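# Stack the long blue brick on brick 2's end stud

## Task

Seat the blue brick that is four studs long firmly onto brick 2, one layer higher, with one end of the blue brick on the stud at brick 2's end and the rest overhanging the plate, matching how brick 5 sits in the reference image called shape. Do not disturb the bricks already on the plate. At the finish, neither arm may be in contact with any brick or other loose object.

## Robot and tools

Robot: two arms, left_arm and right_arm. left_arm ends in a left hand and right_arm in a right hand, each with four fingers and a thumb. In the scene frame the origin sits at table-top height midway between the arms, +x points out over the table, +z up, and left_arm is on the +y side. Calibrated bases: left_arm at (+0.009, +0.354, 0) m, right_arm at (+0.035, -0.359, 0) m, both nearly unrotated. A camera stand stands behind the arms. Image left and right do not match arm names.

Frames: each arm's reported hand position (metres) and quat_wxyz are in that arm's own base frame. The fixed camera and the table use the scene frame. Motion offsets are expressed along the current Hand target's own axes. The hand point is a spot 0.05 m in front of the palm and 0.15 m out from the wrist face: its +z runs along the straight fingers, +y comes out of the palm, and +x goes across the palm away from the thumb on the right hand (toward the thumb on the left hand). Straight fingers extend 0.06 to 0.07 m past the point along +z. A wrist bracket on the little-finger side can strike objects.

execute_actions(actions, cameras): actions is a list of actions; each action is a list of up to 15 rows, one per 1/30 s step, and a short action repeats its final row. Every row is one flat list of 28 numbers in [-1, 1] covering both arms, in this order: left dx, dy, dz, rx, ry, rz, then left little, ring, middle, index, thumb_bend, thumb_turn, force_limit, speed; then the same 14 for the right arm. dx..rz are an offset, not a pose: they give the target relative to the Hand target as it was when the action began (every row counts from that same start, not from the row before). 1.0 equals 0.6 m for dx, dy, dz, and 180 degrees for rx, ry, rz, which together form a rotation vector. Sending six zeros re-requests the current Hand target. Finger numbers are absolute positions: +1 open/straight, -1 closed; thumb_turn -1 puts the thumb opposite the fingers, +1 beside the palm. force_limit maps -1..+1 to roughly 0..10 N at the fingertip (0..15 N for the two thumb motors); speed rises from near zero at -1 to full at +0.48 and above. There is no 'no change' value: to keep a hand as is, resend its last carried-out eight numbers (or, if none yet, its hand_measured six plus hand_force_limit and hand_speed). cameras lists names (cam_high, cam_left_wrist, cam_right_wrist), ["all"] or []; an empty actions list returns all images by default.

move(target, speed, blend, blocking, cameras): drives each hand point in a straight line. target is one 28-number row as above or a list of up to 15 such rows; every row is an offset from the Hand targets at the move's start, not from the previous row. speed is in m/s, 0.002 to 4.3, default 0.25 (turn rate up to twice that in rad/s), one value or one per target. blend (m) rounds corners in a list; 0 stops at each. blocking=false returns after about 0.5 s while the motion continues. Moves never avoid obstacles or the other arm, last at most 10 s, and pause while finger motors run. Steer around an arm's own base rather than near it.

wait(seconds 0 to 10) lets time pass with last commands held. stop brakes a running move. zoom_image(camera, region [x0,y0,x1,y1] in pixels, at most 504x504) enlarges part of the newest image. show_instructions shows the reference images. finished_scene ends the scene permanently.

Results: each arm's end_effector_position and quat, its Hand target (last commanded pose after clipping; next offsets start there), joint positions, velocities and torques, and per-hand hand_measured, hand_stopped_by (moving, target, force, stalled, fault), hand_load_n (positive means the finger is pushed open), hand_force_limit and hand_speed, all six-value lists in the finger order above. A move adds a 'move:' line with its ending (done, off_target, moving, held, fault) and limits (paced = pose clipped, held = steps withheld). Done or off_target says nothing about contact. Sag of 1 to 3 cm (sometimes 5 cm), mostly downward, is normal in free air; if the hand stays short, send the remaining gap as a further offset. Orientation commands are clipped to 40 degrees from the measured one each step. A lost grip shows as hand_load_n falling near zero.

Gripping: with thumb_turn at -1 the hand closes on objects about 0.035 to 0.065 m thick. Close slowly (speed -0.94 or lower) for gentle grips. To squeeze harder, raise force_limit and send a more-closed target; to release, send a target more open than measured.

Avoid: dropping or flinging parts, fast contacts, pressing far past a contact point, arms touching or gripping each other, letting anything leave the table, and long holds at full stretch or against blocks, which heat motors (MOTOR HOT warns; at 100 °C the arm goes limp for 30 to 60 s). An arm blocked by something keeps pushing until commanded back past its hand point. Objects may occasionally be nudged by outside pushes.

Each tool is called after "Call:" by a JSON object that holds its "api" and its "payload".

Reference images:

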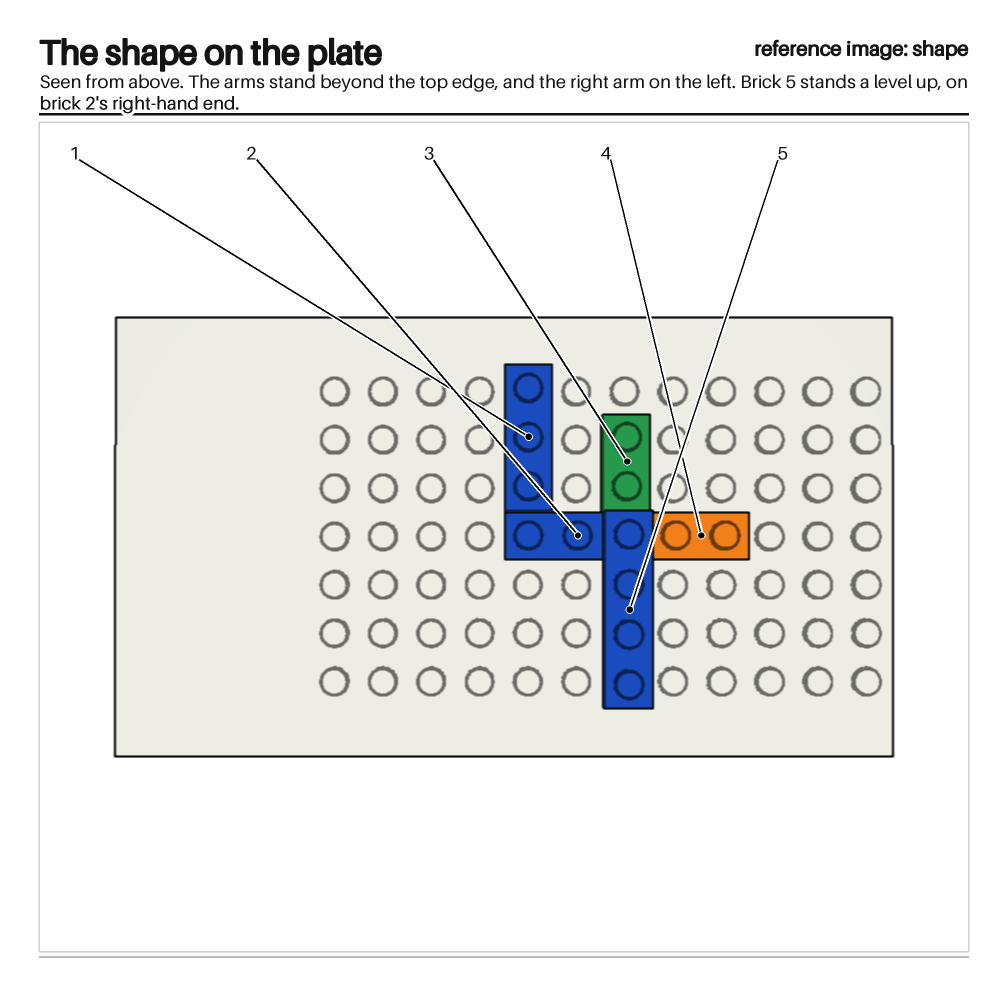

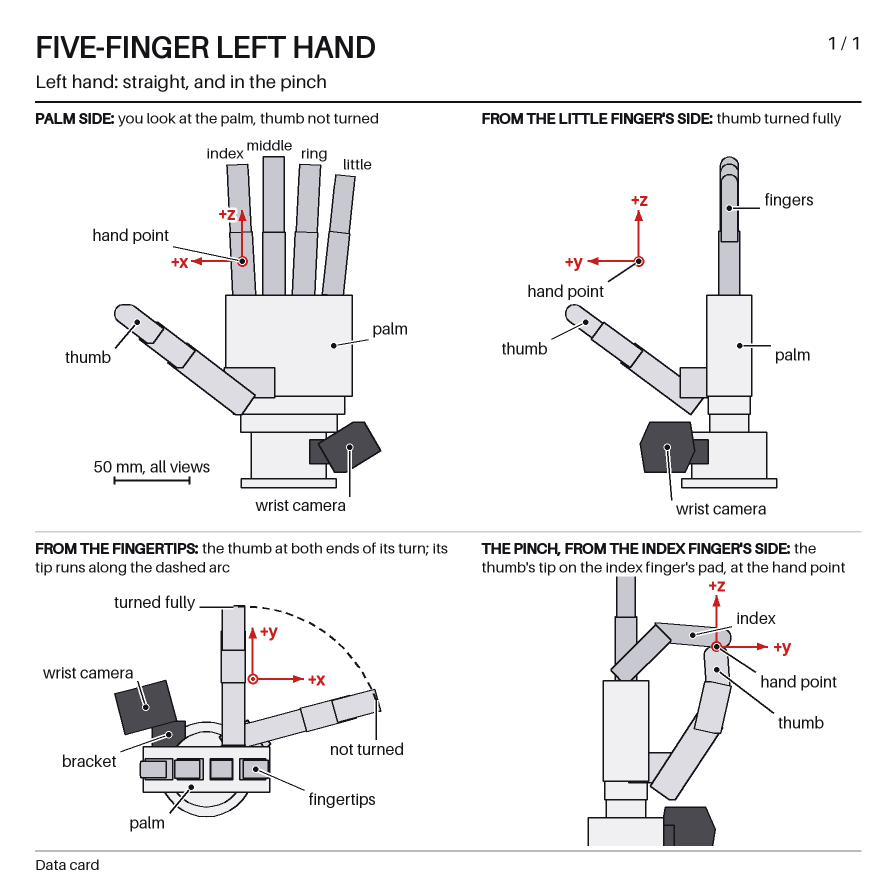

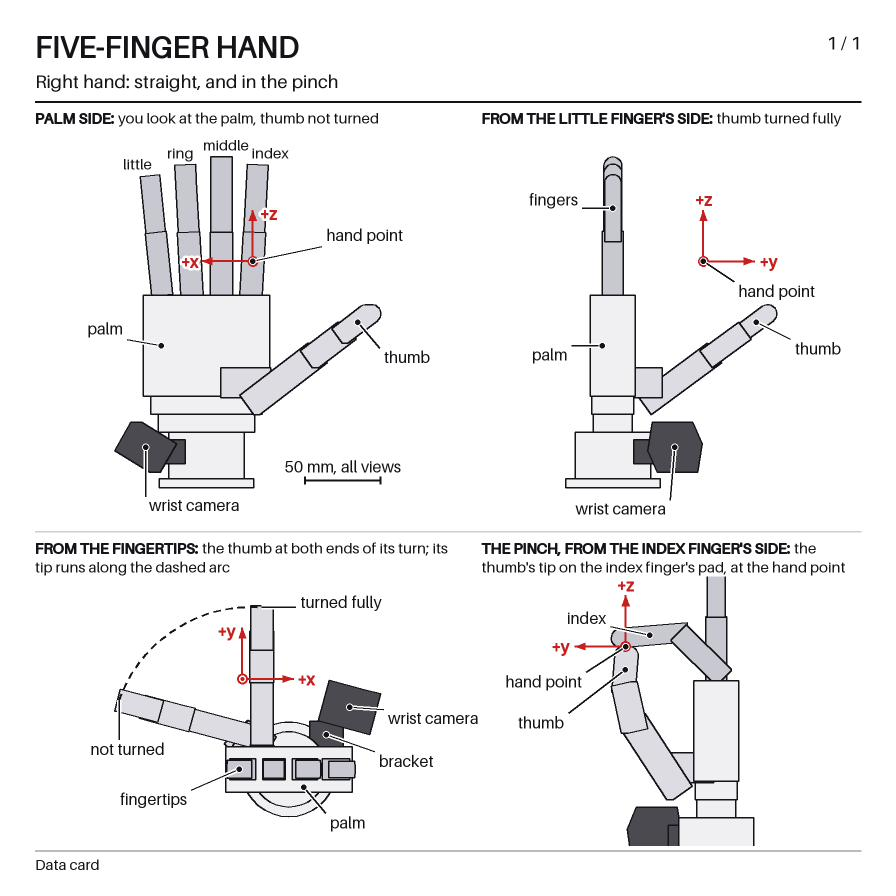

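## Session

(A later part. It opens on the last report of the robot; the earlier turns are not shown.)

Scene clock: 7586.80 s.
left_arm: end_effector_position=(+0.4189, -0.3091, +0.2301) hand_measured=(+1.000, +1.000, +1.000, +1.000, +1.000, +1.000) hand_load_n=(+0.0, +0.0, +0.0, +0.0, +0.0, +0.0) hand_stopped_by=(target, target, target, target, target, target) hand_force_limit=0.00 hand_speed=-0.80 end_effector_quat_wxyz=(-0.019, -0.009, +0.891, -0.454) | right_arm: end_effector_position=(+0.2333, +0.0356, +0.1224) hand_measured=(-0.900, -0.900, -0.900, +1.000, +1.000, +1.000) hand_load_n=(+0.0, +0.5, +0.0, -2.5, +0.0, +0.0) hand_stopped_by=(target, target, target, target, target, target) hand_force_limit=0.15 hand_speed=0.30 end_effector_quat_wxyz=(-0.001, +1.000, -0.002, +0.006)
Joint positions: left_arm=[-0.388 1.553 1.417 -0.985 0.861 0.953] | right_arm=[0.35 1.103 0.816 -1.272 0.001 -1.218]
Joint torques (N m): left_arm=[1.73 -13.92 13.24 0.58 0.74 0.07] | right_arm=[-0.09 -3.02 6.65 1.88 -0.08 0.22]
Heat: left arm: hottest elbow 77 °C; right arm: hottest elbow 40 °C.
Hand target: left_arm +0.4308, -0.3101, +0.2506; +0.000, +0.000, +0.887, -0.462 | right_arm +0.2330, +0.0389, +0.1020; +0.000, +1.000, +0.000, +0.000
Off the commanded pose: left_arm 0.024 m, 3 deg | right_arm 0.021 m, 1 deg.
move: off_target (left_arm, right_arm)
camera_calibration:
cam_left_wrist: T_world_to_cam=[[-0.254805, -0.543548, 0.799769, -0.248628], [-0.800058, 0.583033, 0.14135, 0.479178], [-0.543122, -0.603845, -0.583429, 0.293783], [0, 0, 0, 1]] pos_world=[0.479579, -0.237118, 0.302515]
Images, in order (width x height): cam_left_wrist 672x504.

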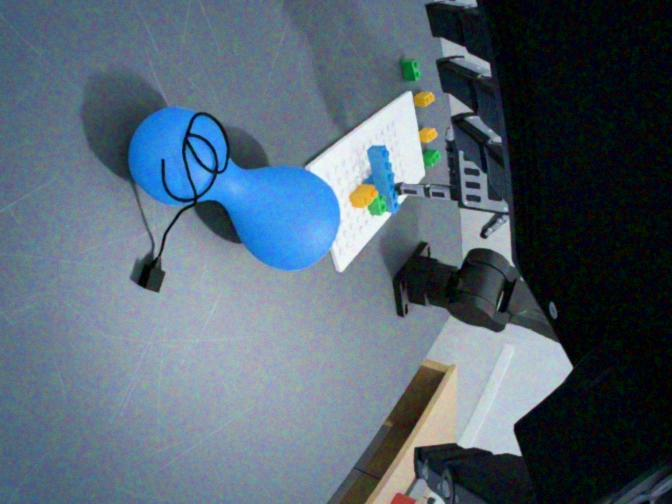

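Call:
{"api": "move", "payload": {"target": [0,0,0,0,0,0,1,1,1,1,1,1,0,-0.8,0,0,-0.19,0,0,0,-0.9,-0.9,-0.9,1,1,1,0.15,0.3], "speed": 0.3, "cameras": ["cam_left_wrist"]}}

Call:
{"api": "zoom_image", "payload": {"camera": "cam_left_wrist", "region": [340, 130, 430, 220]}}

Scene clock: 7594.40 s.
left_arm: end_effector_position=(+0.4189, -0.3091, +0.2301) hand_measured=(+1.000, +1.000, +1.000, +1.000, +1.000, +1.000) hand_load_n=(+0.0, +0.0, +0.0, +0.0, +0.0, -0.5) hand_stopped_by=(target, target, target, target, target, target) hand_force_limit=0.00 hand_speed=-0.80 end_effector_quat_wxyz=(-0.019, -0.009, +0.891, -0.454) | right_arm: end_effector_position=(+0.2237, +0.0322, +0.2024) hand_measured=(-0.900, -0.900, -0.900, +1.000, +1.000, +1.000) hand_load_n=(+0.0, +0.0, +0.0, +0.0, -0.5, +0.0) hand_stopped_by=(target, target, target, target, target, target) hand_force_limit=0.15 hand_speed=0.30 end_effector_quat_wxyz=(+0.005, +1.000, -0.002, -0.012)
Joint positions: left_arm=[-0.388 1.553 1.417 -0.985 0.861 0.953] | right_arm=[0.35 1.062 0.996 -1.53 0.001 -1.218]
Joint torques (N m): left_arm=[1.61 -13.74 13.23 0.59 0.75 0.07] | right_arm=[-0.09 -4.13 14 -0.73 -0.07 0.2]
Heat: left arm: hottest elbow 77 °C; right arm: hottest elbow 39 °C.
Hand target: left_arm +0.4308, -0.3101, +0.2506; +0.000, +0.000, +0.887, -0.462 | right_arm +0.2329, +0.0390, +0.2160; +0.000, +1.000, +0.000, +0.000
Off the commanded pose: left_arm 0.024 m, 3 deg | right_arm 0.018 m, 1 deg.
move: off_target (left_arm, right_arm)
camera_calibration:
cam_left_wrist: T_world_to_cam=[[-0.254805, -0.543548, 0.799769, -0.248628], [-0.800058, 0.583033, 0.14135, 0.479178], [-0.543122, -0.603845, -0.583429, 0.293783], [0, 0, 0, 1]] pos_world=[0.479579, -0.237118, 0.302515]
Images, in order (width x height): cam_left_wrist 672x504.

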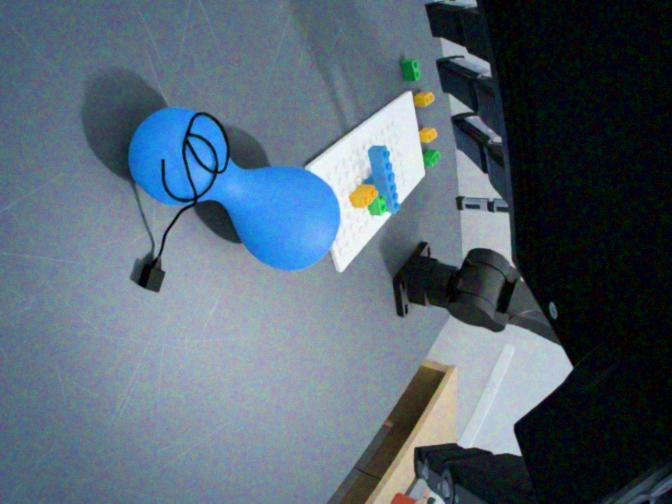

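Scaled by 5.600 from the camera's 672x504 image, which has a finer 960x720 frame.

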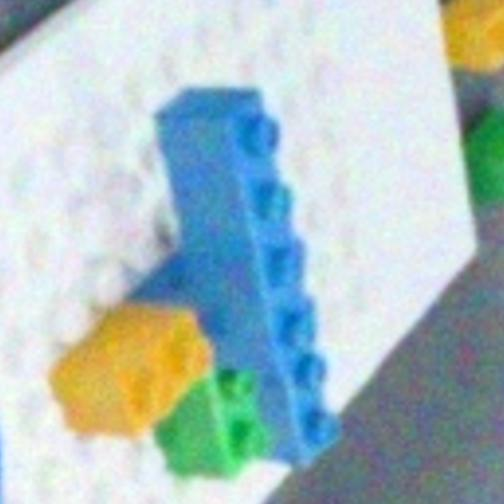

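Call:
{"api": "move", "payload": {"target": [0,0,0,0,0,0,1,1,1,1,1,1,0,-0.8,0.0303,-0.0918,0.1462,0.3502,-0.0067,-0.0121,1,1,1,1,1,1,0.15,0.3], "speed": 0.3, "cameras": ["cam_right_wrist"]}}

Call:
{"api": "zoom_image", "payload": {"camera": "cam_right_wrist", "region": [420, 210, 540, 330]}}

Call:
{"api": "zoom_image", "payload": {"camera": "cam_right_wrist", "region": [450, 100, 570, 220]}}

Scene clock: 7603.60 s.
left_arm: end_effector_position=(+0.4189, -0.3091, +0.2301) hand_measured=(+1.000, +1.000, +1.000, +1.000, +1.000, +1.000) hand_load_n=(+0.0, +0.0, +0.0, +0.0, +0.0, -0.5) hand_stopped_by=(target, target, target, target, target, target) hand_force_limit=0.00 hand_speed=-0.80 end_effector_quat_wxyz=(-0.019, -0.009, +0.891, -0.454) | right_arm: end_effector_position=(+0.2522, +0.0961, +0.1307) hand_measured=(+1.000, +1.000, +1.000, +1.000, +1.000, +1.000) hand_load_n=(+0.0, +0.0, +0.0, +0.0, +0.0, +0.0) hand_stopped_by=(target, target, target, target, target, target) hand_force_limit=0.15 hand_speed=0.30 end_effector_quat_wxyz=(-0.519, +0.854, +0.026, -0.003)
Joint positions: left_arm=[-0.388 1.553 1.417 -0.985 0.861 0.953] | right_arm=[-0.161 1.27 0.811 -1.475 -1.056 -2.007]
Joint torques (N m): left_arm=[1.61 -13.92 13.22 0.54 0.75 0.07] | right_arm=[-1.26 -4.78 8.28 -1.28 -0.94 0.03]
Heat: left arm: hottest elbow 77 °C; right arm: hottest elbow 40 °C.
Hand target: left_arm +0.4308, -0.3101, +0.2506; +0.000, +0.000, +0.887, -0.462 | right_arm +0.2513, +0.0940, +0.1283; -0.523, +0.852, +0.018, -0.009
Off the commanded pose: left_arm 0.024 m, 3 deg | right_arm 0.003 m, 1 deg.
move: off_target (left_arm)
camera_calibration:
cam_right_wrist: T_world_to_cam=[[0.320496, -0.451081, -0.832952, 0.0681835], [-0.781768, -0.622511, 0.0363153, 0.243659], [-0.534903, 0.639536, -0.552153, 0.262353], [0, 0, 0, 1]] pos_world=[0.308965, 0.0146524, 0.192804]
Images, in order (width x height): cam_right_wrist 672x504.

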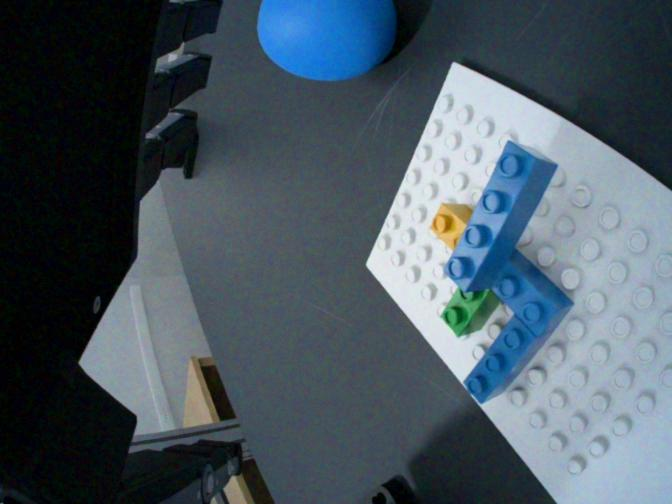

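Scaled by 4.200 from the camera's 672x504 image, which has a finer 960x720 frame.

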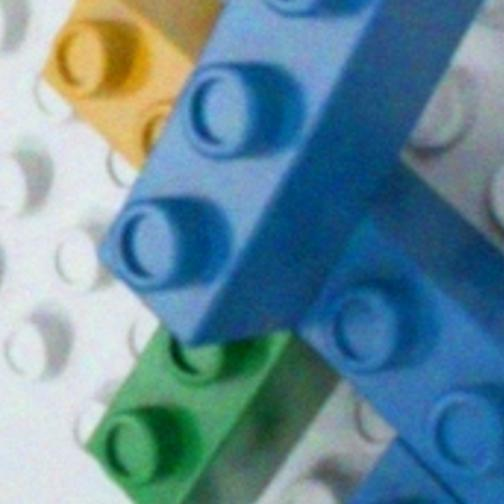

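Scaled by 4.200 from the camera's 672x504 image, which has a finer 960x720 frame.

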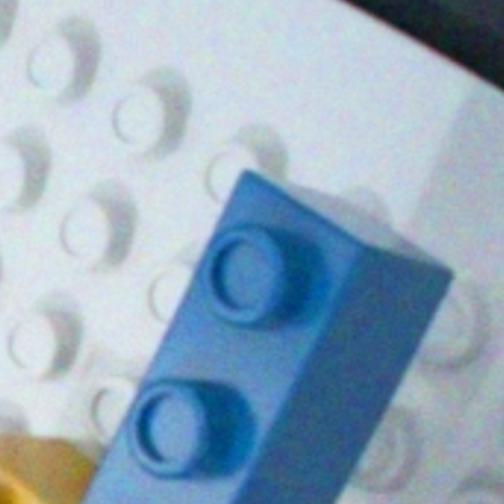

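Call:
{"api": "move", "payload": {"target": [0,0,0,0,0,0,1,1,1,1,1,1,0,-0.8,0,-0.0891,-0.0454,0,0,0,1,1,1,1,1,1,0.15,0.3], "speed": 0.15, "cameras": ["all"]}}

Call:
{"api": "zoom_image", "payload": {"camera": "cam_right_wrist", "region": [380, 60, 640, 320]}}

Scene clock: 7623.53 s.
left_arm: end_effector_position=(+0.4189, -0.3091, +0.2301) hand_measured=(+1.000, +1.000, +1.000, +1.000, +1.000, +1.000) hand_load_n=(+0.0, +0.0, +0.0, +0.0, +0.0, +0.0) hand_stopped_by=(target, target, target, target, target, target) hand_force_limit=0.00 hand_speed=-0.80 end_effector_quat_wxyz=(-0.019, -0.009, +0.891, -0.454) | right_arm: end_effector_position=(+0.2383, +0.0986, +0.1763) hand_measured=(+1.000, +1.000, +1.000, +1.000, +1.000, +1.000) hand_load_n=(-0.5, +0.0, +0.0, +0.0, +0.0, +0.0) hand_stopped_by=(target, target, target, target, target, target) hand_force_limit=0.15 hand_speed=0.30 end_effector_quat_wxyz=(-0.524, +0.851, +0.012, -0.026)
Joint positions: left_arm=[-0.388 1.553 1.417 -0.985 0.861 0.953] | right_arm=[-0.161 1.215 0.881 -1.654 -1.057 -2.007]
Joint torques (N m): left_arm=[1.85 -13.8 13.24 0.58 0.74 0.05] | right_arm=[-1.55 -5.3 12.53 -1.43 -0.83 0.08]
Heat: left arm: hottest elbow 77 °C; right arm: hottest elbow 40 °C.
Hand target: left_arm +0.4308, -0.3101, +0.2506; +0.000, +0.000, +0.887, -0.462 | right_arm +0.2511, +0.0940, +0.1882; -0.523, +0.852, +0.018, -0.010
Off the commanded pose: left_arm 0.024 m, 3 deg | right_arm 0.018 m, 2 deg.
move: off_target (left_arm, right_arm)
camera_calibration:
cam_left_wrist: T_world_to_cam=[[-0.254805, -0.543548, 0.799769, -0.248628], [-0.800058, 0.583033, 0.14135, 0.479178], [-0.543122, -0.603845, -0.583429, 0.293783], [0, 0, 0, 1]] pos_world=[0.479579, -0.237118, 0.302515]
cam_right_wrist: T_world_to_cam=[[0.2747, -0.442603, -0.853606, 0.125542], [-0.779127, -0.622701, 0.0721449, 0.225782], [-0.563473, 0.645249, -0.5159, 0.278356], [0, 0, 0, 1]] pos_world=[0.298272, 0.0165518, 0.234478]

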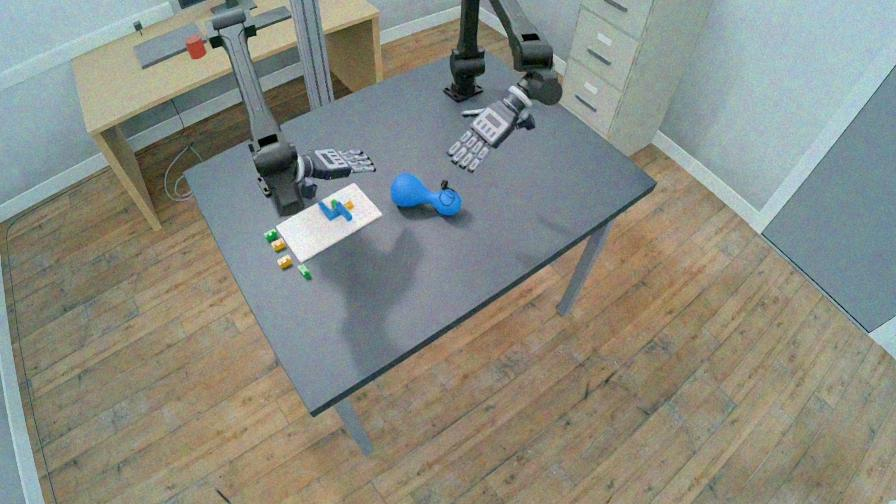

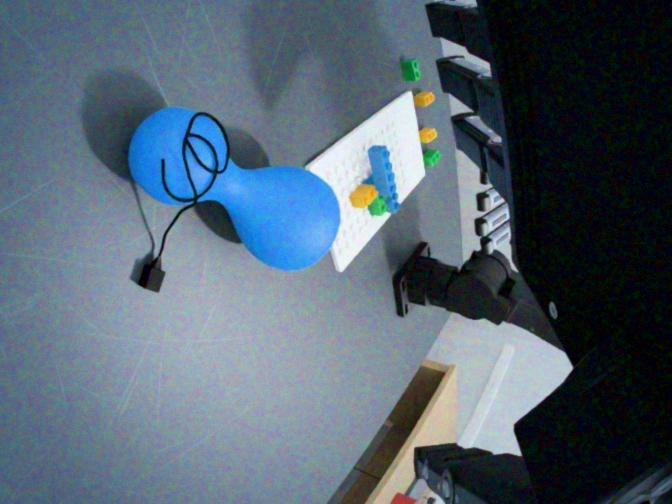

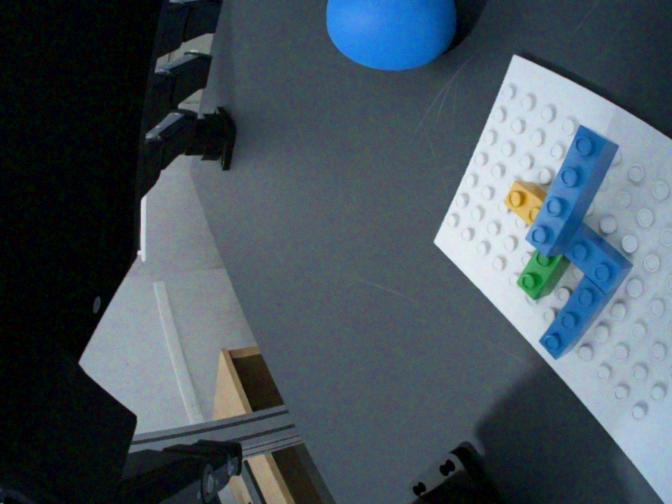

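Scaled by 1.938 from the camera's 672x504 image, which has a finer 960x720 frame.

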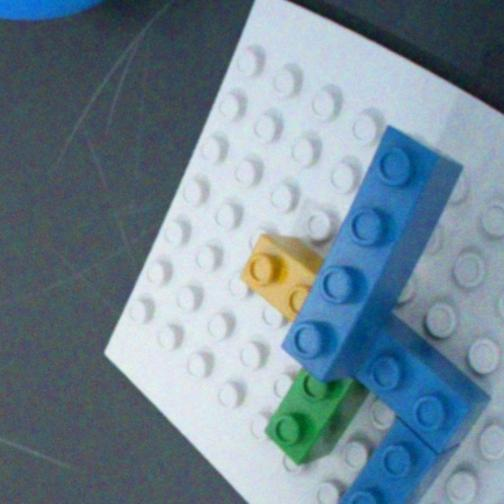

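Call:
{"api": "finished_scene", "payload": {}}

The scene is finished: the task was done.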